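# Slide the held gear down its shaft to mesh

## Task

The left gripper starts out holding a gear a little above the top of a shaft. Lower the gear onto that shaft until it sits fully down and level, with its teeth engaged in the neighbouring gear. Forcing or wedging it too hard makes the attempt fail.

## Robot and tools

Robot: two arms, left_arm and right_arm, each with a two-finger gripper. The fingers point along the gripper's +z axis and close along its y axis. end_effector_position is the spot between the finger pads, roughly 1 cm short of the fingertips.

Frames: the scene frame has its origin at table-top height, midway between the nominal bases, +z up, +x out over the table, and left_arm on the +y side (image left/right does not follow this). Every hand pose, hand velocity, Hand target and wrist-camera pose is given in that arm's own base frame. Fixed cameras and the table use the scene frame. Calibrated bases: left_arm at (-0.007, +0.242, 0) m, quat_wxyz (+1.000, 0, 0, +0.002); right_arm at (+0.008, -0.266, 0) m, quat_wxyz (+1.000, 0, 0, -0.019); up is +z for both. Reported poses may be wrong by up to a few cm, worse at long reach.

Row layout (used by execute_actions and move): 16 numbers in one flat list covering both arms, always all 16 even if one arm is idle: left x, y, z (metres), qw, qx, qy, qz (unit quaternion, w first), opening; then the same eight for the right arm. Positions and quaternions are absolute targets in that arm's base frame, not offsets. Opening runs from -1 (closed) to +1 (fully open, 0.093 m). To keep an arm still, resend the exact pose from the last result before it stopped, plus its desired opening; to keep an orientation, repeat the same quaternion rather than the drifted reported one. Sending 0 as an opening is a real command, so repeat the current one to leave a gripper alone.

execute_actions(actions, cameras): actions is a list of actions; each action is a list of 1 to 15 rows, one row per 1/30 s step, with the last row held to fill 15 steps (0.5 s). Each target must lie within 0.6 m of that gripper's position at the action's start along each gripper axis, or the action is refused for both arms; the first action is checked against the last reported state. An empty list just reports state, scene number and images. cameras picks image sources: null/omitted/["all"] = all, [] = none; names are cam_head_left, cam_head_right, cam_high, cam_low (504x504), cam_left_wrist, cam_right_wrist (896x504).

move(target, speed, blend, opening_speed, blocking, cameras): drives each gripper in a straight line from its Hand target to the absolute pose(s) in target (one row or up to 15 rows, no 0.6 m limit). speed in m/s, 0.002 to 2.9, default 0.25 (turning up to twice that in rad/s); one value or one per target. blend in m rounds corners in a list. opening_speed is the rate of the opening command per second on the -1..1 scale, at least 0.2. blocking=false returns after about 0.5 s while the move continues; a new move replaces it. Moves cap at 10 s, do not avoid obstacles, and grippers lag and overshoot more when fast or when the arm is nearly straight. Avoid routing near an arm's own base. The result adds a move: line (done, off_target, moving, held, fault) plus limits such as paced or held. done means within 10 mm and 2 degrees; it says nothing about contact.

wait(seconds 0 to 10): lets time run with current commands. stop(): brakes a running move. zoom_image(camera, region [x0,y0,x1,y1] pixels, max 504x504) enlarges part of a camera's latest image. finished_scene(scene 1 to 3) ends the scene irrevocably; the gear must stay seated without the robot.

Controller behaviour: orientation commands are clipped to 40 degrees from the measured one each step; after an action the arm heads to Hand target, which may fall short, so send the remainder next. Friction and gravity can leave the gripper low, short or tilted; small moves may not happen or may go sideways. Check pose after each move and correct tilt.

Gripping: grip_measured is motor position on the -1..1 scale; empty pads meet near -0.94, and each millimetre of object width adds about 0.0208. Readings may sit up to 0.02 high. Keep sending the value that closed the fingers to keep holding; opening well above the width reading releases. Joint positions end with finger gap in metres.

Results: end effector poses, Hand target, Tool commands, grip_measured, Joint positions, velocities ("within noise" if negligible), torques (order as joint positions; first three wrap at ±28 N m), and for execute_actions some per-step positions. Watch for MOTOR HOT (75 °C); 90 °C folds that arm and disables it; holding loads or stretching heats motors, even while you think.

Avoid: dropping the gear, releasing it while it moves, fast contacts, pushing the gear hard into a jam, arm-on-arm contact or closing one gripper on the other, and anything leaving the table. Thinking time advances the simulation. Approach the shaft slowly, align the bore and tooth phase using zoomed camera views, lower gently, release, then confirm it is seated flat.

Each tool is called after ">>>" as name(argument=value, ...) on one line, values as JSON.

## Session

>>> execute_actions(actions=[])

Scene clock: 0.00 s.
left_arm: end_effector_position=(+0.2784, -0.1496, +0.1229) grip_measured=-0.750 end_effector_quat_wxyz=(+0.004, +0.860, +0.510, -0.009) | right_arm: end_effector_position=(+0.3754, +0.0000, +0.4021) grip_measured=+1.000 end_effector_quat_wxyz=(+0.707, +0.000, +0.707, +0.000)
Joint positions: left_arm=[-0.483 1.741 1.467 -1.3 0.019 1.588 0.009] | right_arm=[0 1.047 1.047 0 0 0 0.093]
Joint velocities: within noise
Joint torques (N m): no reading
Heat: left arm: 28 °C; right arm: 27 °C.
Hand target: left_arm +0.2799, -0.1506, +0.1272; +0.011, +0.860, +0.510, -0.006 | right_arm +0.3744, +0.0000, +0.4045; +0.708, +0.000, +0.706, +0.000
Tool commands: left_gripper/opening=-0.924754 right_gripper/opening=+1.0

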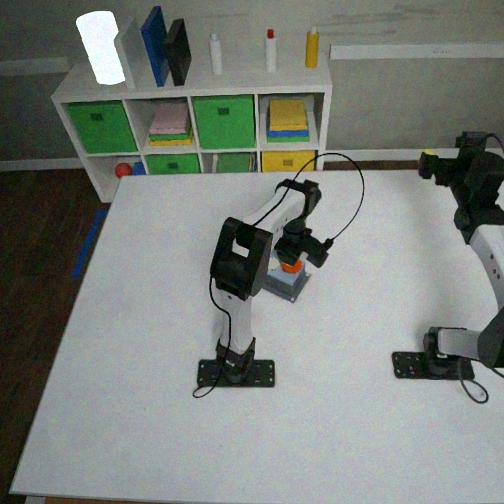

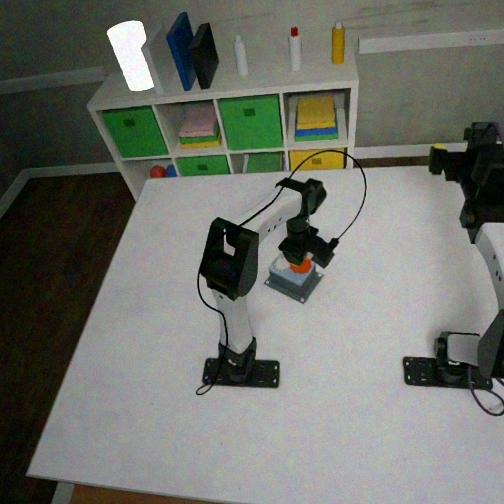

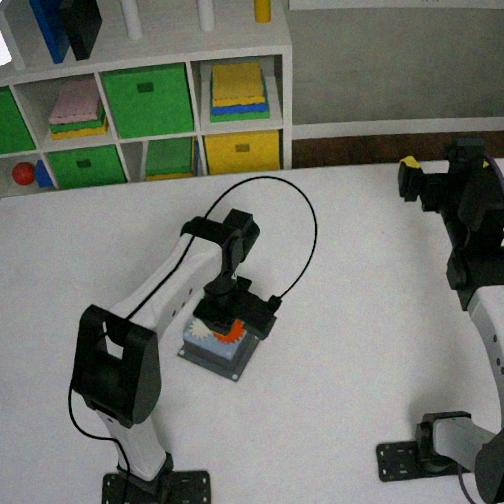

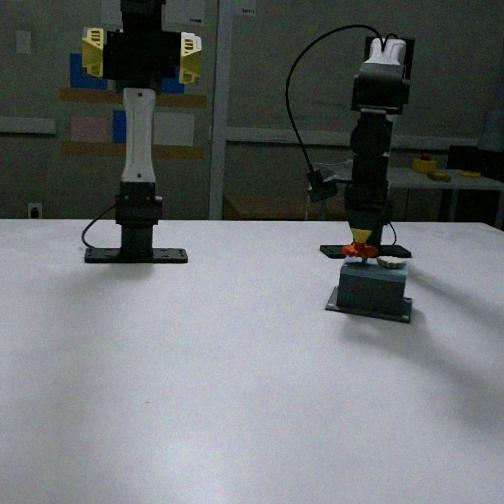

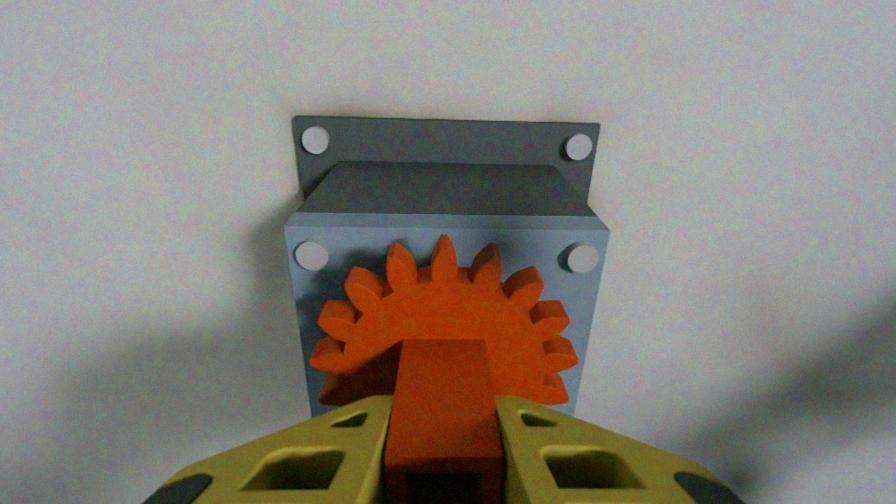

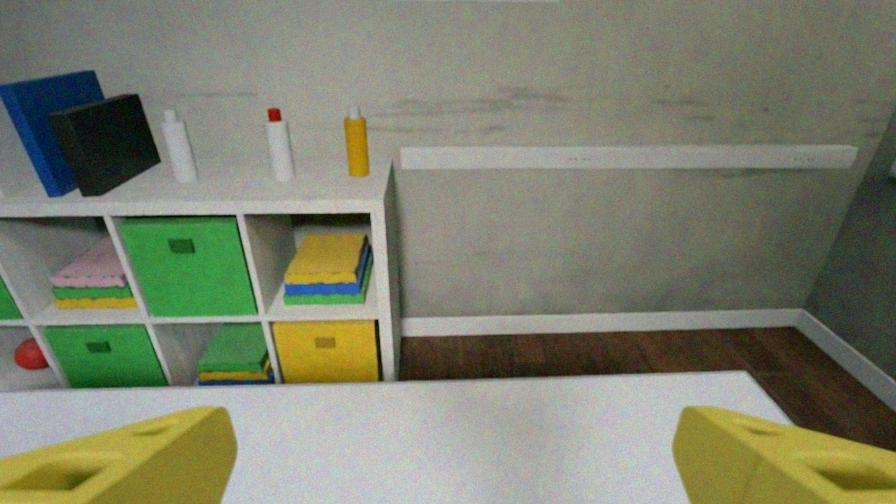

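>>> zoom_image(camera="cam_low", region=[310, 210, 430, 330])

>>> zoom_image(camera="cam_high", region=[165, 270, 285, 390])

>>> zoom_image(camera="cam_left_wrist", region=[200, 100, 700, 504])

>>> zoom_image(camera="cam_head_right", region=[250, 230, 340, 320])

>>> zoom_image(camera="cam_head_left", region=[245, 225, 335, 315])

Scaled by 4.200.

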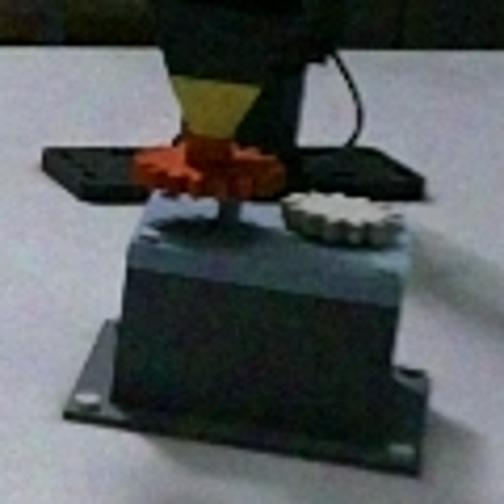

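Scaled by 4.200.

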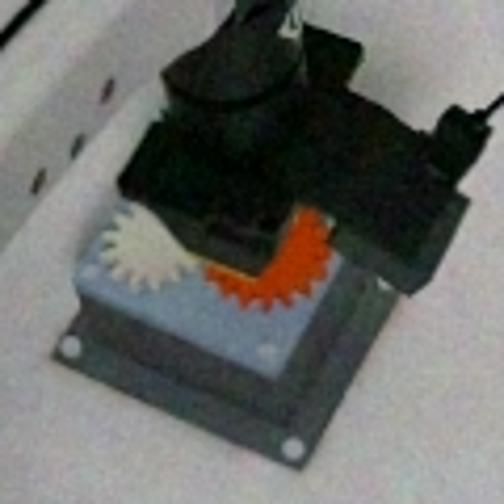

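Scaled by 1.008.

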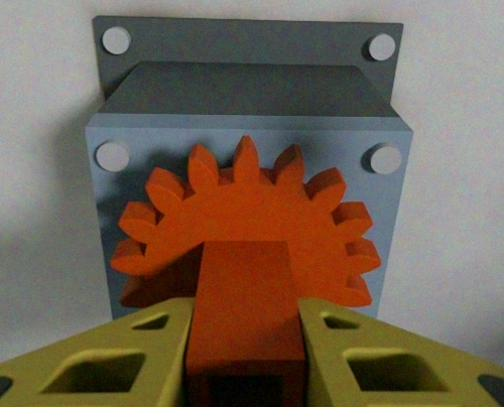

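Scaled by 5.600.

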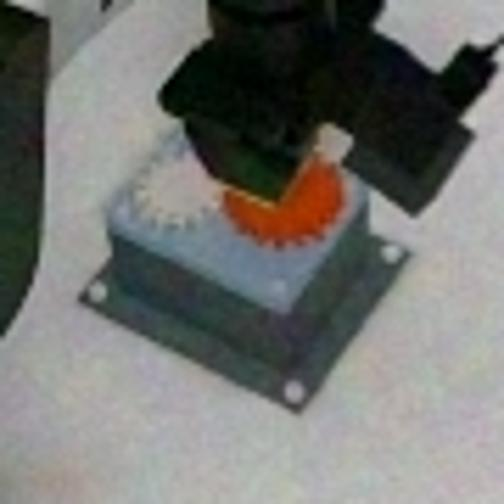

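Scaled by 5.600.

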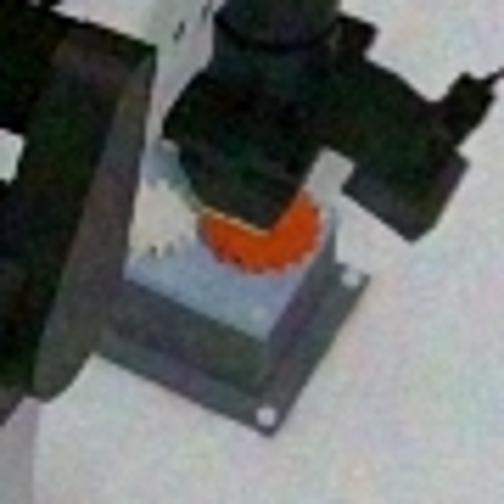

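>>> move(target=[0.2799,-0.1506,0.1422,0.0075,0.860,0.510,0.001,-0.924754,0.3744,0,0.4045,0.708,0,0.706,0,1.0], speed=0.05)

Scene clock: 9.10 s.
left_arm: end_effector_position=(+0.2775, -0.1491, +0.1313) grip_measured=-0.730 end_effector_quat_wxyz=(+0.002, +0.860, +0.510, -0.010) | right_arm: end_effector_position=(+0.3754, +0.0000, +0.4021) grip_measured=+1.000 end_effector_quat_wxyz=(+0.707, +0.000, +0.707, +0.000)
Joint positions: left_arm=[-0.483 1.741 1.501 -1.338 0.019 1.588 0.01] | right_arm=[0 1.047 1.047 0 0 0 0.093]
Joint torques (N m): left_arm=[-0.51 -8.31 8.12 0.04 -0.07 -0.15] | right_arm=[-0.36 -3.11 7.53 2.12 0.05 -0.02]
Heat: left arm: 30 °C; right arm: 29 °C.
Hand target: left_arm +0.2798, -0.1506, +0.1421; +0.008, +0.860, +0.510, +0.001 | right_arm +0.3744, +0.0000, +0.4045; +0.708, +0.000, +0.706, +0.000
Off the commanded pose: left_arm 0.011 m, 1 deg | right_arm 0.003 m, 0 deg.
move: off_target (left_arm)

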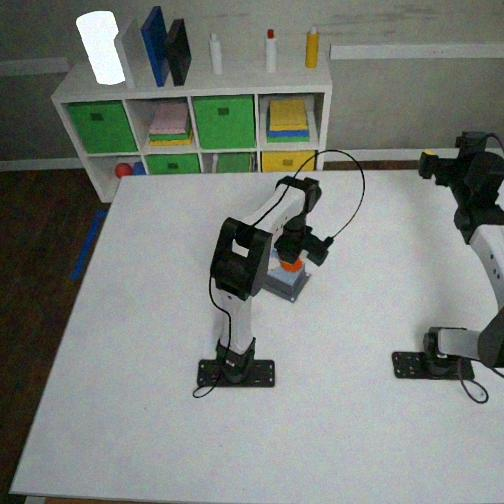

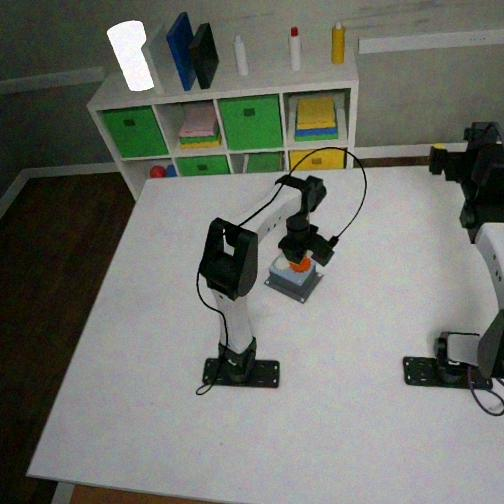

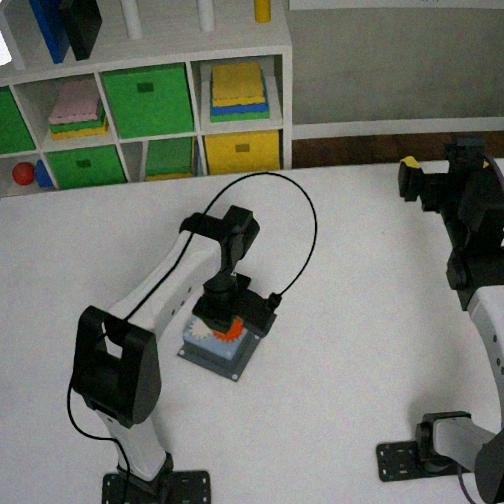

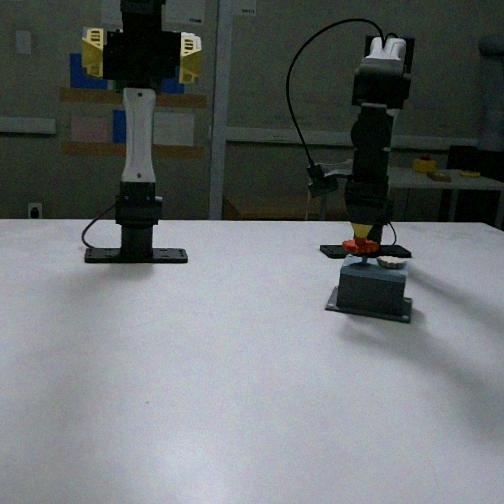

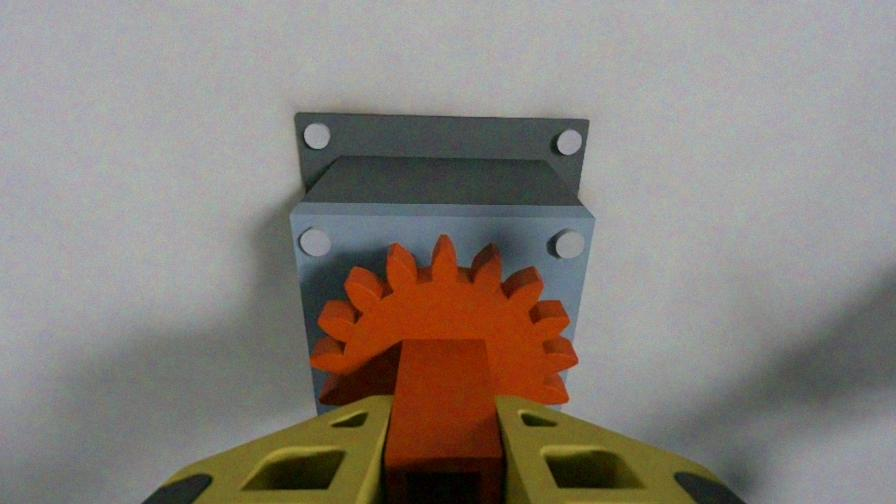

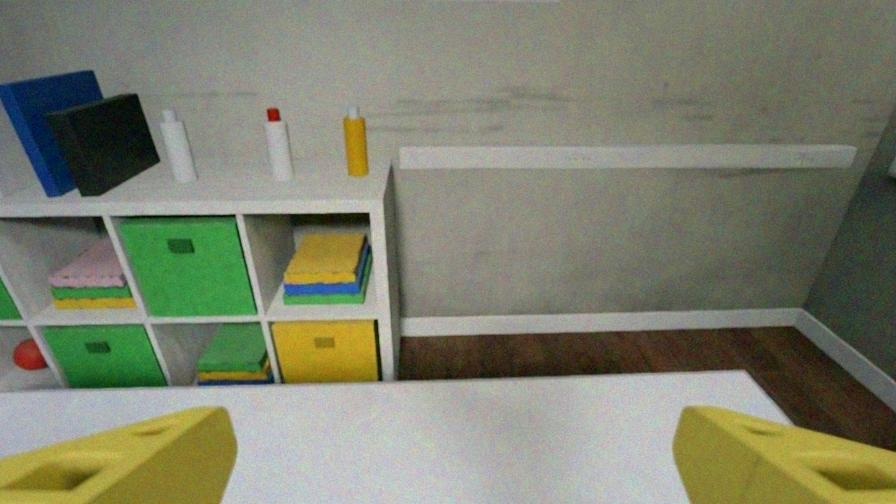

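>>> zoom_image(camera="cam_low", region=[325, 225, 415, 315])

>>> zoom_image(camera="cam_left_wrist", region=[280, 200, 620, 440])

Scaled by 5.600.

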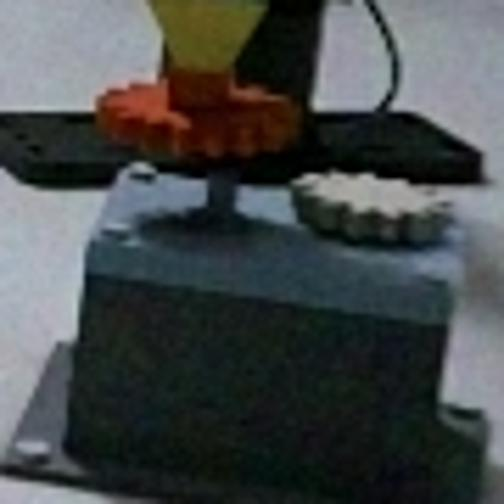

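Scaled by 1.482.

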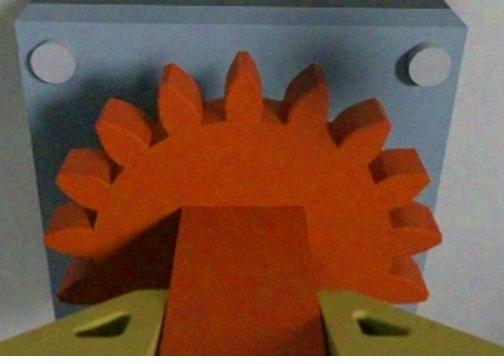

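>>> move(target=[0.3149,-0.1698,0.1421,0.0075,0.860,0.510,0.001,-0.924754,0.3744,0,0.4045,0.708,0,0.706,0,1.0], speed=0.06, cameras=["cam_left_wrist","cam_low"])

>>> zoom_image(camera="cam_left_wrist", region=[0, 100, 500, 504])

Scene clock: 12.20 s.
left_arm: end_effector_position=(+0.3124, -0.1674, +0.1400) grip_measured=-0.730 end_effector_quat_wxyz=(+0.013, +0.860, +0.510, -0.003) | right_arm: end_effector_position=(+0.3754, +0.0000, +0.4021) grip_measured=+1.000 end_effector_quat_wxyz=(+0.707, +0.000, +0.707, +0.000)
Joint positions: left_arm=[-0.483 1.871 1.697 -1.377 0.019 1.588 0.01] | right_arm=[0 1.047 1.047 0 0 0 0.093]
Joint torques (N m): left_arm=[-0.61 -6.97 8.24 0.12 -0.06 -0.16] | right_arm=[-0.32 -3.02 7.54 2.11 0.06 -0.04]
Heat: left arm: 30 °C; right arm: 30 °C.
Hand target: left_arm +0.3148, -0.1698, +0.1421; +0.008, +0.860, +0.510, +0.001 | right_arm +0.3744, +0.0000, +0.4045; +0.708, +0.000, +0.706, +0.000
Off the commanded pose: left_arm 0.004 m, 1 deg | right_arm 0.003 m, 0 deg.
move: done
Images, in order (width x height): cam_low 504x504, cam_left_wrist 896x504.

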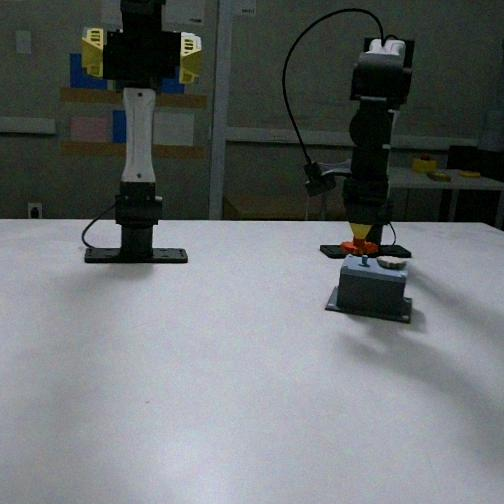

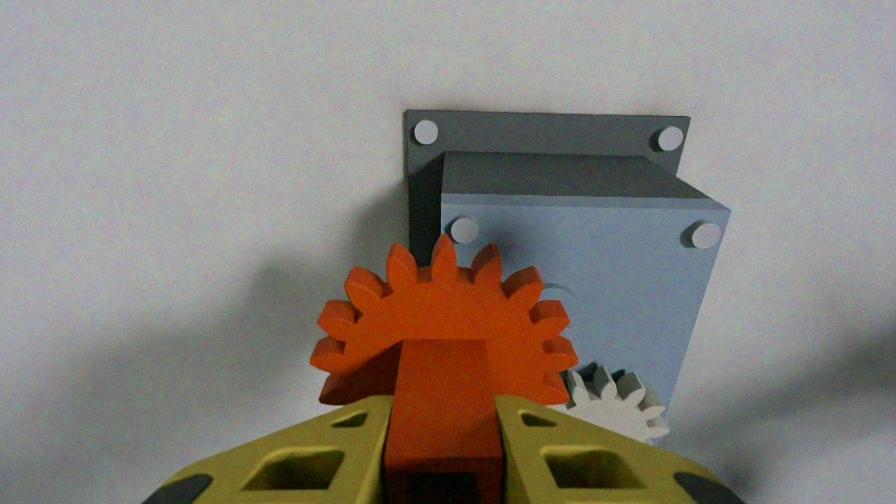

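Scaled by 1.008.

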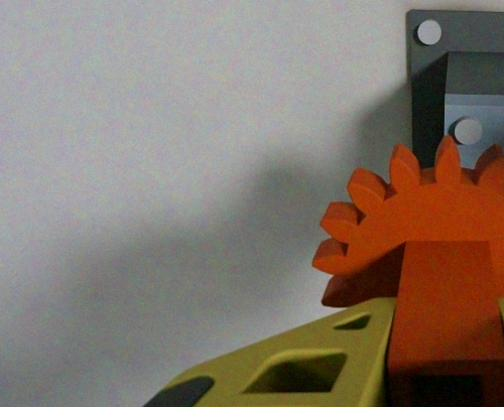

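>>> move(target=[0.3449,-0.1862,0.1421,0.0075,0.860,0.510,0.001,-0.924754,0.3744,0,0.4045,0.708,0,0.706,0,1.0], speed=0.06, cameras=["cam_left_wrist","cam_low"])

>>> zoom_image(camera="cam_left_wrist", region=[540, 180, 840, 480])

Scene clock: 14.47 s.
left_arm: end_effector_position=(+0.3426, -0.1844, +0.1414) grip_measured=-0.730 end_effector_quat_wxyz=(+0.014, +0.861, +0.509, -0.003) | right_arm: end_effector_position=(+0.3754, +0.0000, +0.4021) grip_measured=+1.000 end_effector_quat_wxyz=(+0.707, +0.000, +0.707, +0.000)
Joint positions: left_arm=[-0.485 2.016 1.903 -1.436 0.019 1.588 0.01] | right_arm=[0 1.047 1.047 0 0 0 0.093]
Joint torques (N m): left_arm=[-0.47 -7.97 8.2 0.11 -0.07 -0.17] | right_arm=[-0.27 -3 7.56 2.11 0.07 -0.02]
Heat: left arm: 31 °C; right arm: 30 °C.
Hand target: left_arm +0.3449, -0.1862, +0.1421; +0.008, +0.860, +0.510, +0.001 | right_arm +0.3744, +0.0000, +0.4045; +0.708, +0.000, +0.706, +0.000
Off the commanded pose: left_arm 0.003 m, 1 deg | right_arm 0.003 m, 0 deg.
move: done
Images, in order (width x height): cam_low 504x504, cam_left_wrist 896x504.

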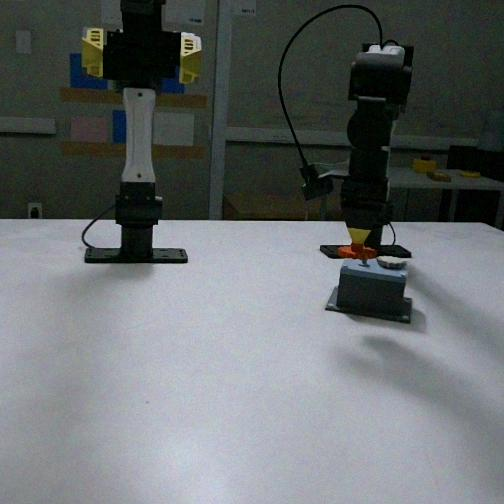

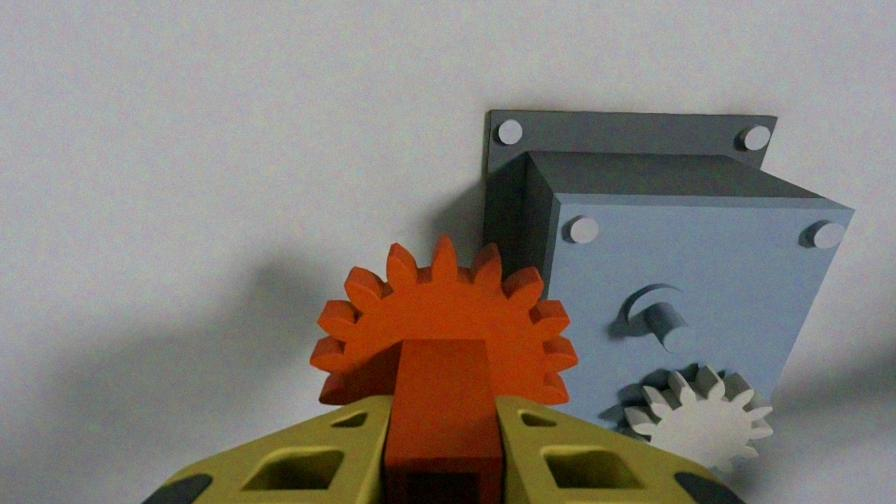

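Scaled by 1.680.

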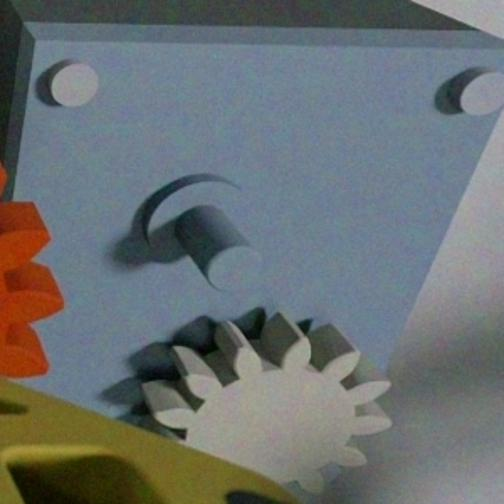

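>>> move(target=[0.328,-0.169,0.130,-0.006,0.860,0.510,0.004,-0.924754,0.3744,0,0.4045,0.708,0,0.706,0,1.0], speed=0.06, cameras=["cam_left_wrist","cam_low","cam_high"])

>>> zoom_image(camera="cam_left_wrist", region=[480, 220, 780, 504])

>>> zoom_image(camera="cam_left_wrist", region=[290, 220, 590, 504])

>>> zoom_image(camera="cam_low", region=[325, 225, 415, 315])

Scene clock: 29.57 s.
left_arm: end_effector_position=(+0.3257, -0.1720, +0.1205) grip_measured=-0.730 end_effector_quat_wxyz=(-0.020, +0.860, +0.509, -0.013) | right_arm: end_effector_position=(+0.3754, +0.0000, +0.4021) grip_measured=+1.000 end_effector_quat_wxyz=(+0.707, +0.000, +0.707, +0.000)
Joint positions: left_arm=[-0.485 1.992 1.784 -1.411 0.001 1.588 0.01] | right_arm=[0 1.047 1.047 0 0 0 0.093]
Joint torques (N m): left_arm=[0.46 -12.92 4.33 0.33 -0.1 -0.05] | right_arm=[-0.27 -3.06 7.58 2.11 0.06 -0.08]
Heat: left arm: 33 °C; right arm: 31 °C.
Hand target: left_arm +0.3279, -0.1690, +0.1299; -0.006, +0.860, +0.510, +0.004 | right_arm +0.3744, +0.0000, +0.4045; +0.708, +0.000, +0.706, +0.000
Off the commanded pose: left_arm 0.010 m, 3 deg | right_arm 0.003 m, 0 deg.
move: off_target (left_arm)
Images, in order (width x height): cam_high 504x504, cam_low 504x504, cam_left_wrist 896x504.

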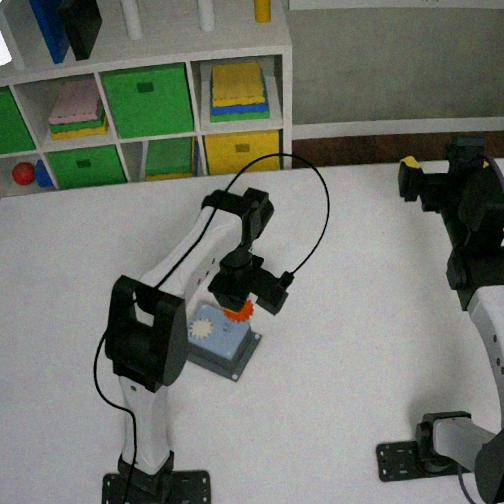

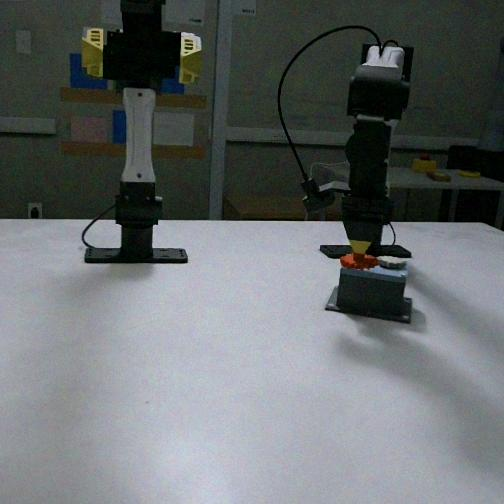

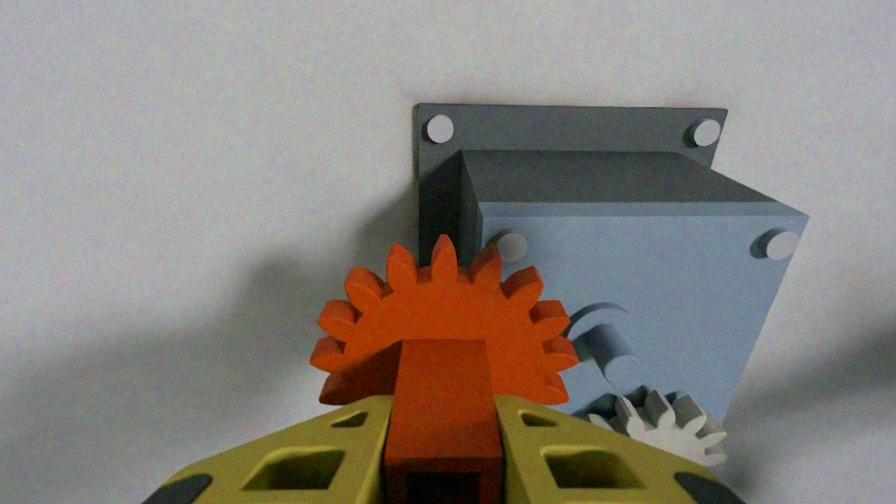

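Scaled by 1.680.

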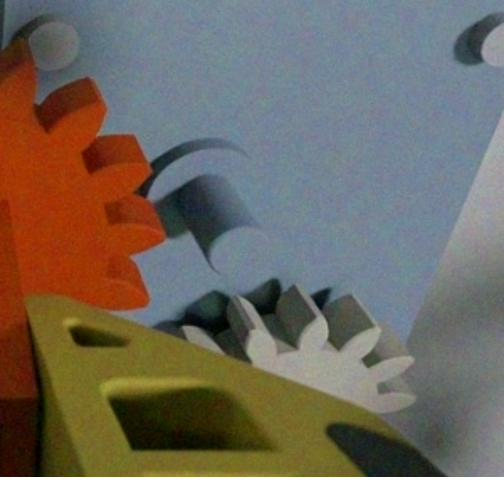

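Scaled by 1.680.

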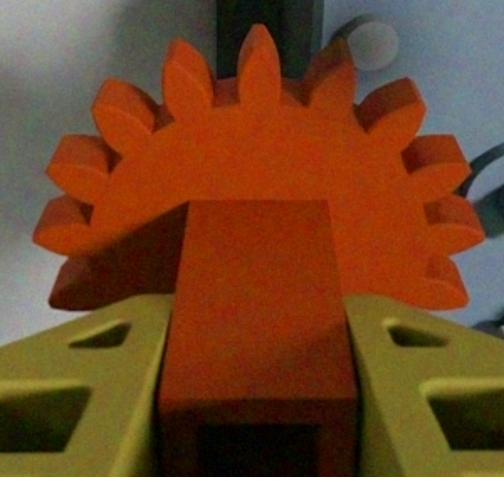

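Scaled by 5.600.

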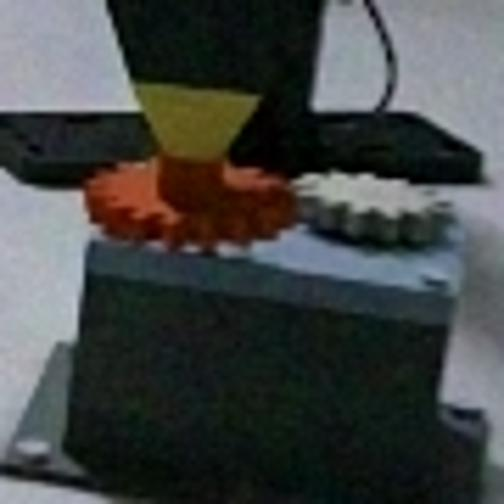

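>>> move(target=[0.330,-0.1665,0.136,0.0,0.860,0.510,0.004,-0.924754,0.3744,0,0.4045,0.708,0,0.706,0,1.0], speed=0.04, cameras=["cam_left_wrist"])

Scene clock: 40.00 s.
left_arm: end_effector_position=(+0.3270, -0.1701, +0.1225) grip_measured=-0.730 end_effector_quat_wxyz=(-0.017, +0.859, +0.511, -0.011) | right_arm: end_effector_position=(+0.3754, +0.0000, +0.4021) grip_measured=+1.000 end_effector_quat_wxyz=(+0.707, +0.000, +0.707, +0.000)
Joint positions: left_arm=[-0.479 1.986 1.784 -1.41 0.001 1.59 0.01] | right_arm=[0 1.047 1.047 0 0 0 0.093]
Joint torques (N m): left_arm=[0.9 -13.01 5.42 0.23 -0.03 0.06] | right_arm=[-0.28 -3.15 7.49 2.12 0.09 -0.03]
Heat: left arm: 40 °C; right arm: 32 °C.
Hand target: left_arm +0.3298, -0.1665, +0.1358; +0.000, +0.860, +0.510, +0.004 | right_arm +0.3744, +0.0000, +0.4045; +0.708, +0.000, +0.706, +0.000
Off the commanded pose: left_arm 0.014 m, 3 deg | right_arm 0.003 m, 0 deg.
move: off_target (left_arm)

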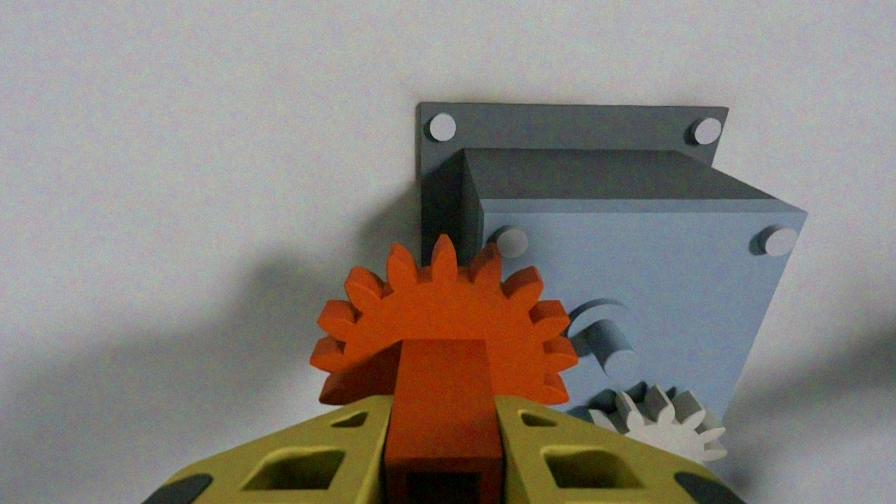

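>>> move(target=[0.358,-0.165,0.172,0.0,0.860,0.510,0.004,-0.924754,0.3744,0,0.4045,0.708,0,0.706,0,1.0], speed=0.06, cameras=["cam_left_wrist"])

>>> zoom_image(camera="cam_left_wrist", region=[540, 150, 840, 450])

Scene clock: 43.93 s.
left_arm: end_effector_position=(+0.3545, -0.1674, +0.1717) grip_measured=-0.730 end_effector_quat_wxyz=(+0.012, +0.859, +0.512, +0.008) | right_arm: end_effector_position=(+0.3754, +0.0000, +0.4021) grip_measured=+1.000 end_effector_quat_wxyz=(+0.707, +0.000, +0.707, +0.000)
Joint positions: left_arm=[-0.441 2.05 2.075 -1.567 0.001 1.626 0.01] | right_arm=[0 1.047 1.047 0 0 0 0.093]
Joint torques (N m): left_arm=[0.68 -8.08 7.9 0.11 -0.01 0.05] | right_arm=[-0.29 -3.14 7.6 2.12 0.09 -0.04]
Heat: left arm: 41 °C; right arm: 32 °C.
Hand target: left_arm +0.3579, -0.1649, +0.1717; +0.007, +0.860, +0.510, +0.008 | right_arm +0.3744, +0.0000, +0.4045; +0.708, +0.000, +0.706, +0.000
Off the commanded pose: left_arm 0.004 m, 1 deg | right_arm 0.003 m, 0 deg.
joint sent to its limit (left arm) — joint 4 (wrist pitch), lower limit. The joint targets still meet the commanded pose.
move: done

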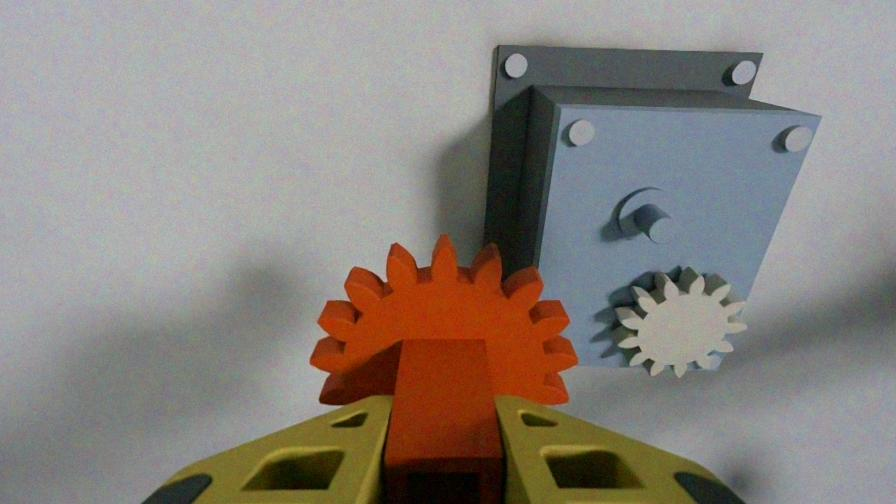

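Scaled by 1.680.

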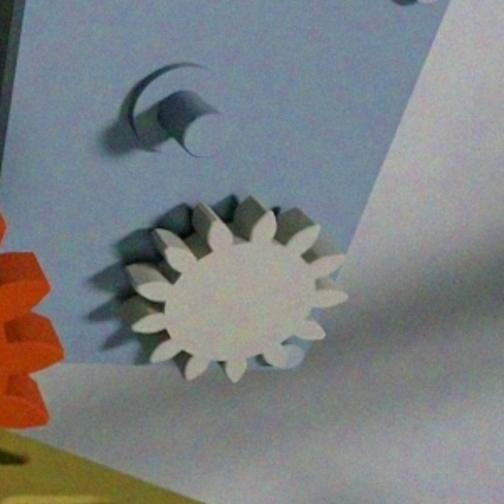

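>>> move(target=[0.290,-0.1445,0.142,0.010,0.860,0.510,0.010,-0.924754,0.3744,0,0.4045,0.708,0,0.706,0,1.0], speed=0.06, cameras=["cam_left_wrist","cam_low","cam_high"])

>>> zoom_image(camera="cam_low", region=[335, 225, 405, 295])

>>> zoom_image(camera="cam_left_wrist", region=[270, 90, 630, 450])

Scene clock: 60.07 s.
left_arm: end_effector_position=(+0.2907, -0.1435, +0.1358) grip_measured=-0.730 end_effector_quat_wxyz=(-0.003, +0.861, +0.509, -0.003) | right_arm: end_effector_position=(+0.3754, +0.0000, +0.4021) grip_measured=+1.000 end_effector_quat_wxyz=(+0.707, +0.000, +0.707, +0.000)
Joint positions: left_arm=[-0.458 1.777 1.562 -1.365 0.001 1.615 0.01] | right_arm=[0 1.047 1.047 0 0 0 0.093]
Joint torques (N m): left_arm=[-0.43 -10.74 4.31 0.43 0 -0.16] | right_arm=[-0.27 -3.12 7.56 2.11 0.08 -0.03]
Heat: left arm: 40 °C; right arm: 33 °C.
Hand target: left_arm +0.2900, -0.1445, +0.1420; +0.010, +0.860, +0.510, +0.010 | right_arm +0.3744, +0.0000, +0.4045; +0.708, +0.000, +0.706, +0.000
Off the commanded pose: left_arm 0.006 m, 2 deg | right_arm 0.003 m, 0 deg.
move: done
Images, in order (width x height): cam_high 504x504, cam_low 504x504, cam_left_wrist 896x504.

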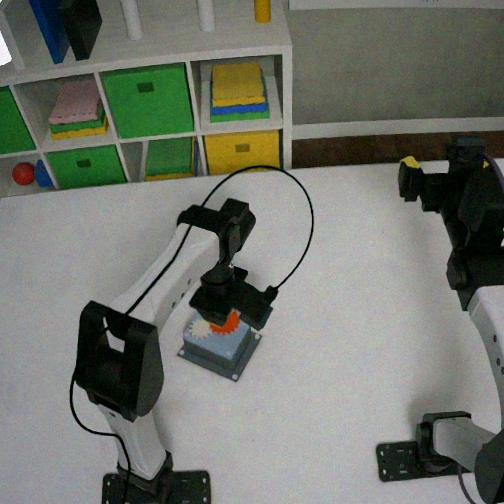

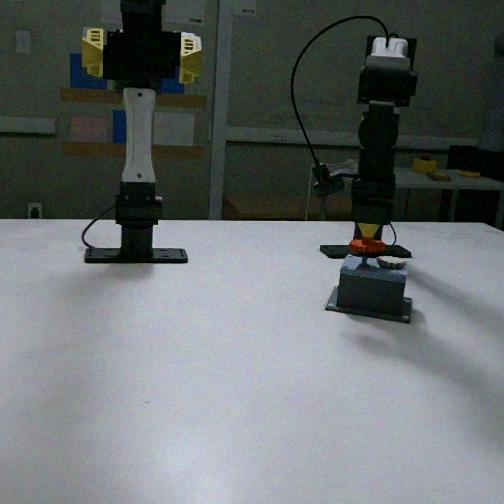

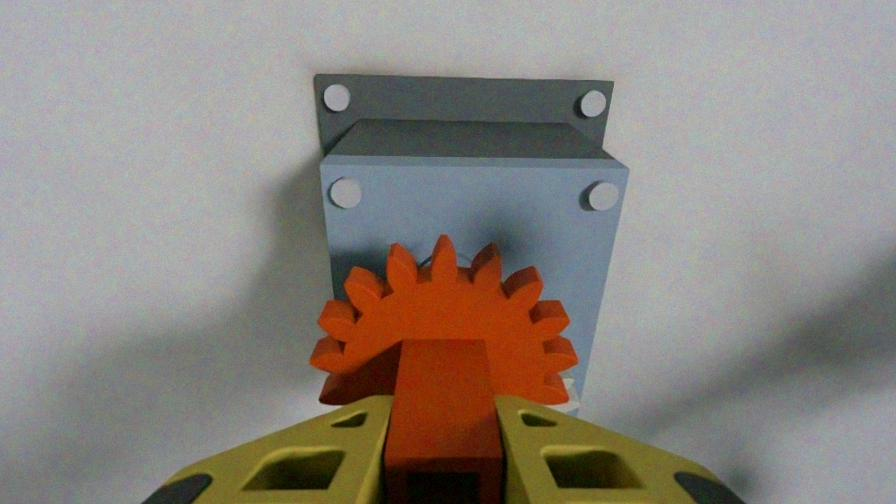

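Scaled by 7.200.

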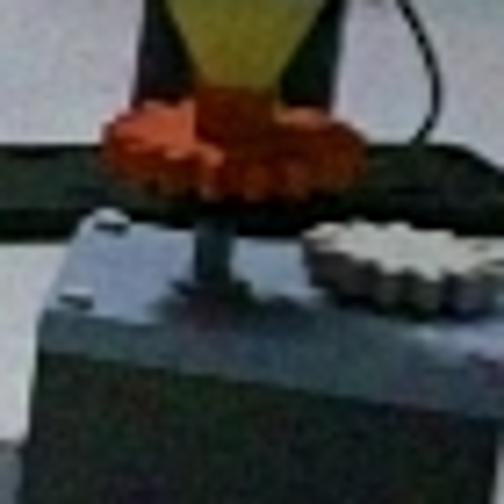

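Scaled by 1.400.

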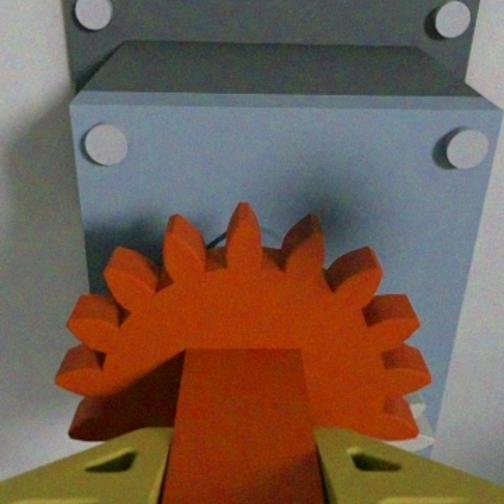

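>>> move(target=[0.2875,-0.1485,0.1372,0.012,0.8443,0.5358,0.012,-0.924754,0.3744,0,0.4045,0.708,0,0.706,0,1.0], speed=0.04, cameras=["cam_left_wrist","cam_low"])

>>> zoom_image(camera="cam_low", region=[335, 225, 405, 295])

>>> zoom_image(camera="cam_left_wrist", region=[270, 90, 630, 450])

Scene clock: 69.03 s.
left_arm: end_effector_position=(+0.2879, -0.1479, +0.1309) grip_measured=-0.730 end_effector_quat_wxyz=(-0.002, +0.845, +0.535, -0.002) | right_arm: end_effector_position=(+0.3754, +0.0000, +0.4021) grip_measured=+1.000 end_effector_quat_wxyz=(+0.707, +0.000, +0.707, +0.000)
Joint positions: left_arm=[-0.474 1.771 1.535 -1.339 0.001 1.539 0.01] | right_arm=[0 1.047 1.047 0 0 0 0.093]
Joint torques (N m): left_arm=[-0.44 -10.8 4.31 0.45 -0.04 -0.15] | right_arm=[-0.13 -3.07 7.54 2.11 0.08 -0.01]
Heat: left arm: 42 °C; right arm: 34 °C.
Hand target: left_arm +0.2875, -0.1485, +0.1372; +0.012, +0.844, +0.536, +0.012 | right_arm +0.3744, +0.0000, +0.4045; +0.708, +0.000, +0.706, +0.000
Off the commanded pose: left_arm 0.006 m, 2 deg | right_arm 0.003 m, 0 deg.
move: done
Images, in order (width x height): cam_low 504x504, cam_left_wrist 896x504.

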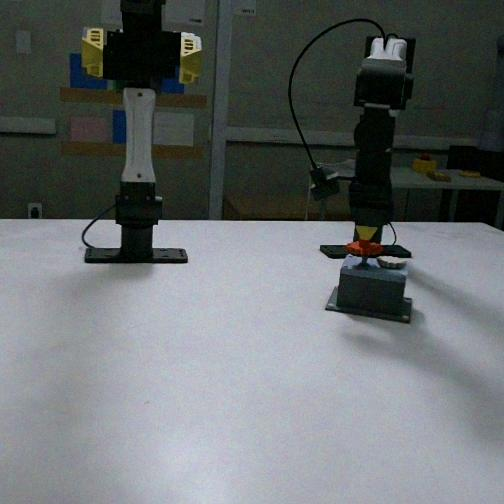

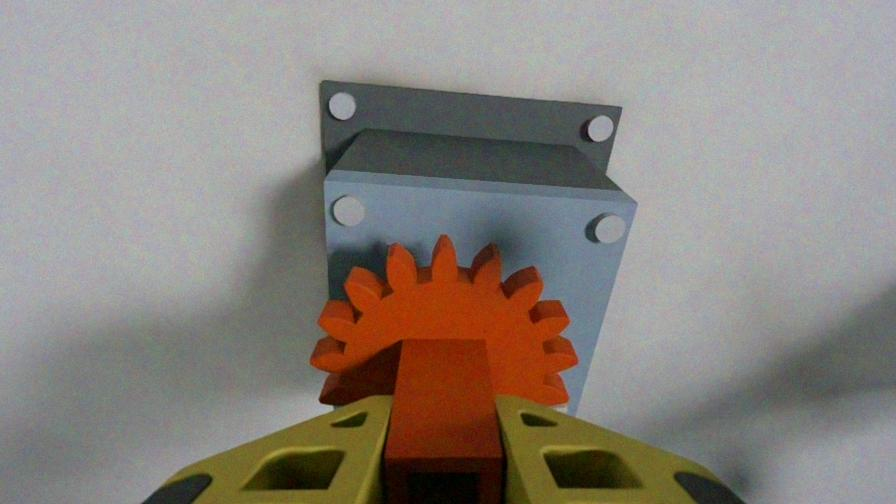

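Scaled by 7.200.

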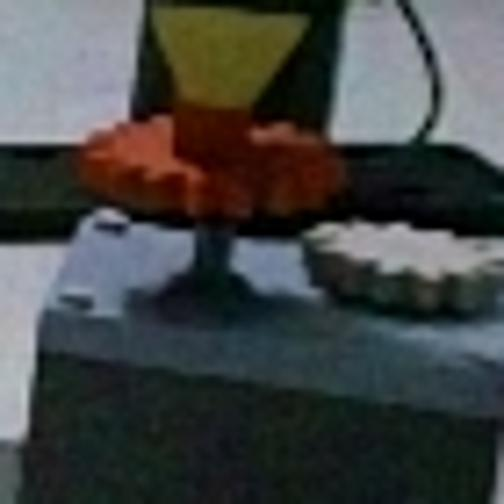

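Scaled by 1.400.

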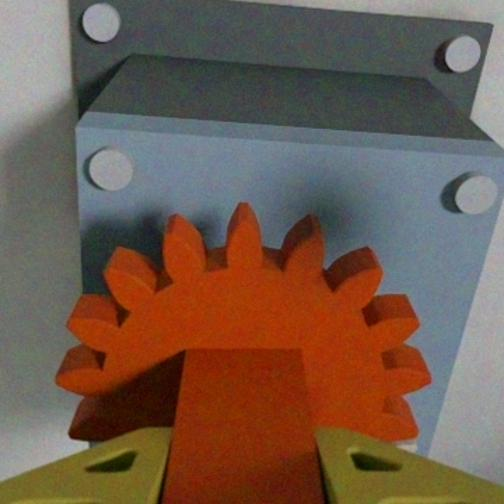

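>>> move(target=[0.2880,-0.1476,0.1303,0.013,0.8443,0.5358,0.013,-0.924754,0.3744,0,0.4045,0.708,0,0.706,0,1.0], speed=0.02, cameras=["cam_left_wrist","cam_low"])

>>> zoom_image(camera="cam_low", region=[335, 225, 405, 295])

>>> zoom_image(camera="cam_left_wrist", region=[270, 90, 630, 450])

Scene clock: 72.90 s.
left_arm: end_effector_position=(+0.2876, -0.1477, +0.1231) grip_measured=-0.730 end_effector_quat_wxyz=(-0.002, +0.845, +0.535, -0.002) | right_arm: end_effector_position=(+0.3754, +0.0000, +0.4021) grip_measured=+1.000 end_effector_quat_wxyz=(+0.707, +0.000, +0.707, +0.000)
Joint positions: left_arm=[-0.474 1.771 1.504 -1.309 0.001 1.538 0.01] | right_arm=[0 1.047 1.047 0 0 0 0.093]
Joint torques (N m): left_arm=[-0.21 -11.02 4.31 0.48 -0.04 -0.14] | right_arm=[-0.32 -3.06 7.57 2.11 0.09 -0.04]
Heat: left arm: 43 °C; right arm: 34 °C.
Hand target: left_arm +0.2879, -0.1476, +0.1302; +0.013, +0.844, +0.536, +0.012 | right_arm +0.3744, +0.0000, +0.4045; +0.708, +0.000, +0.706, +0.000
Off the commanded pose: left_arm 0.007 m, 2 deg | right_arm 0.003 m, 0 deg.
move: done
Images, in order (width x height): cam_low 504x504, cam_left_wrist 896x504.

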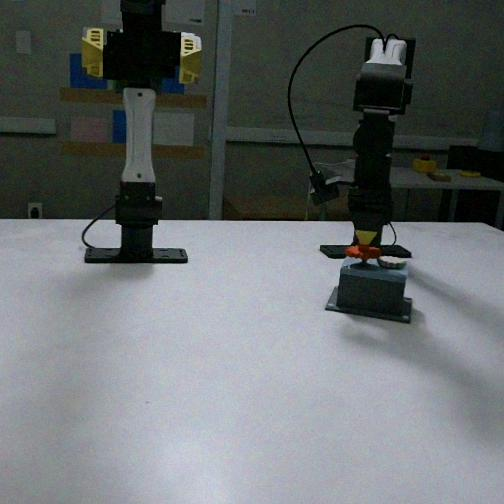

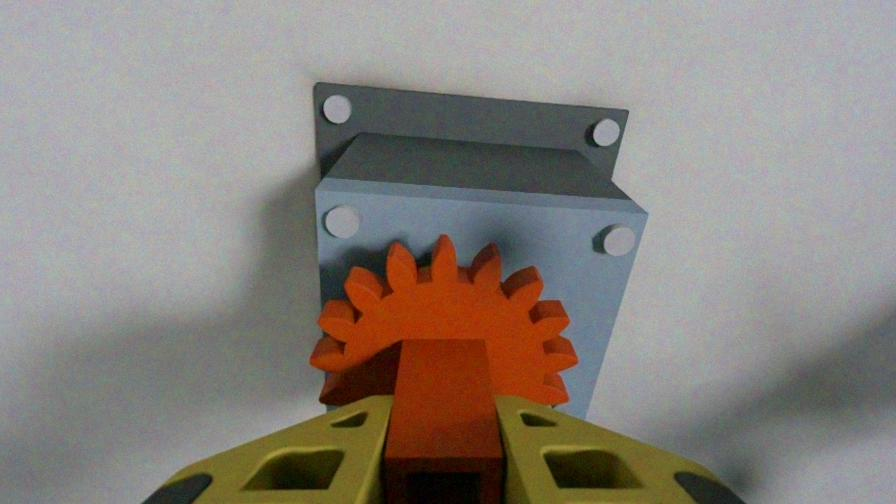

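Scaled by 7.200.

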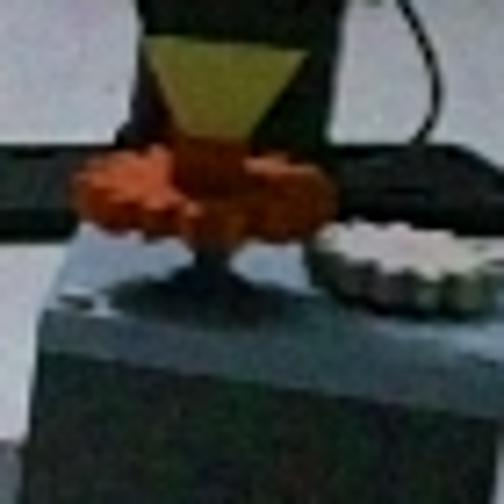

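Scaled by 1.400.

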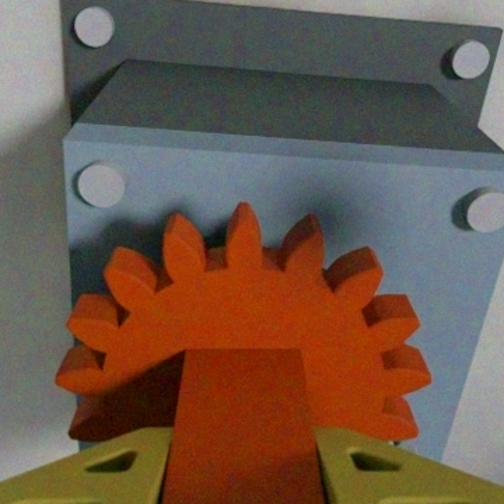

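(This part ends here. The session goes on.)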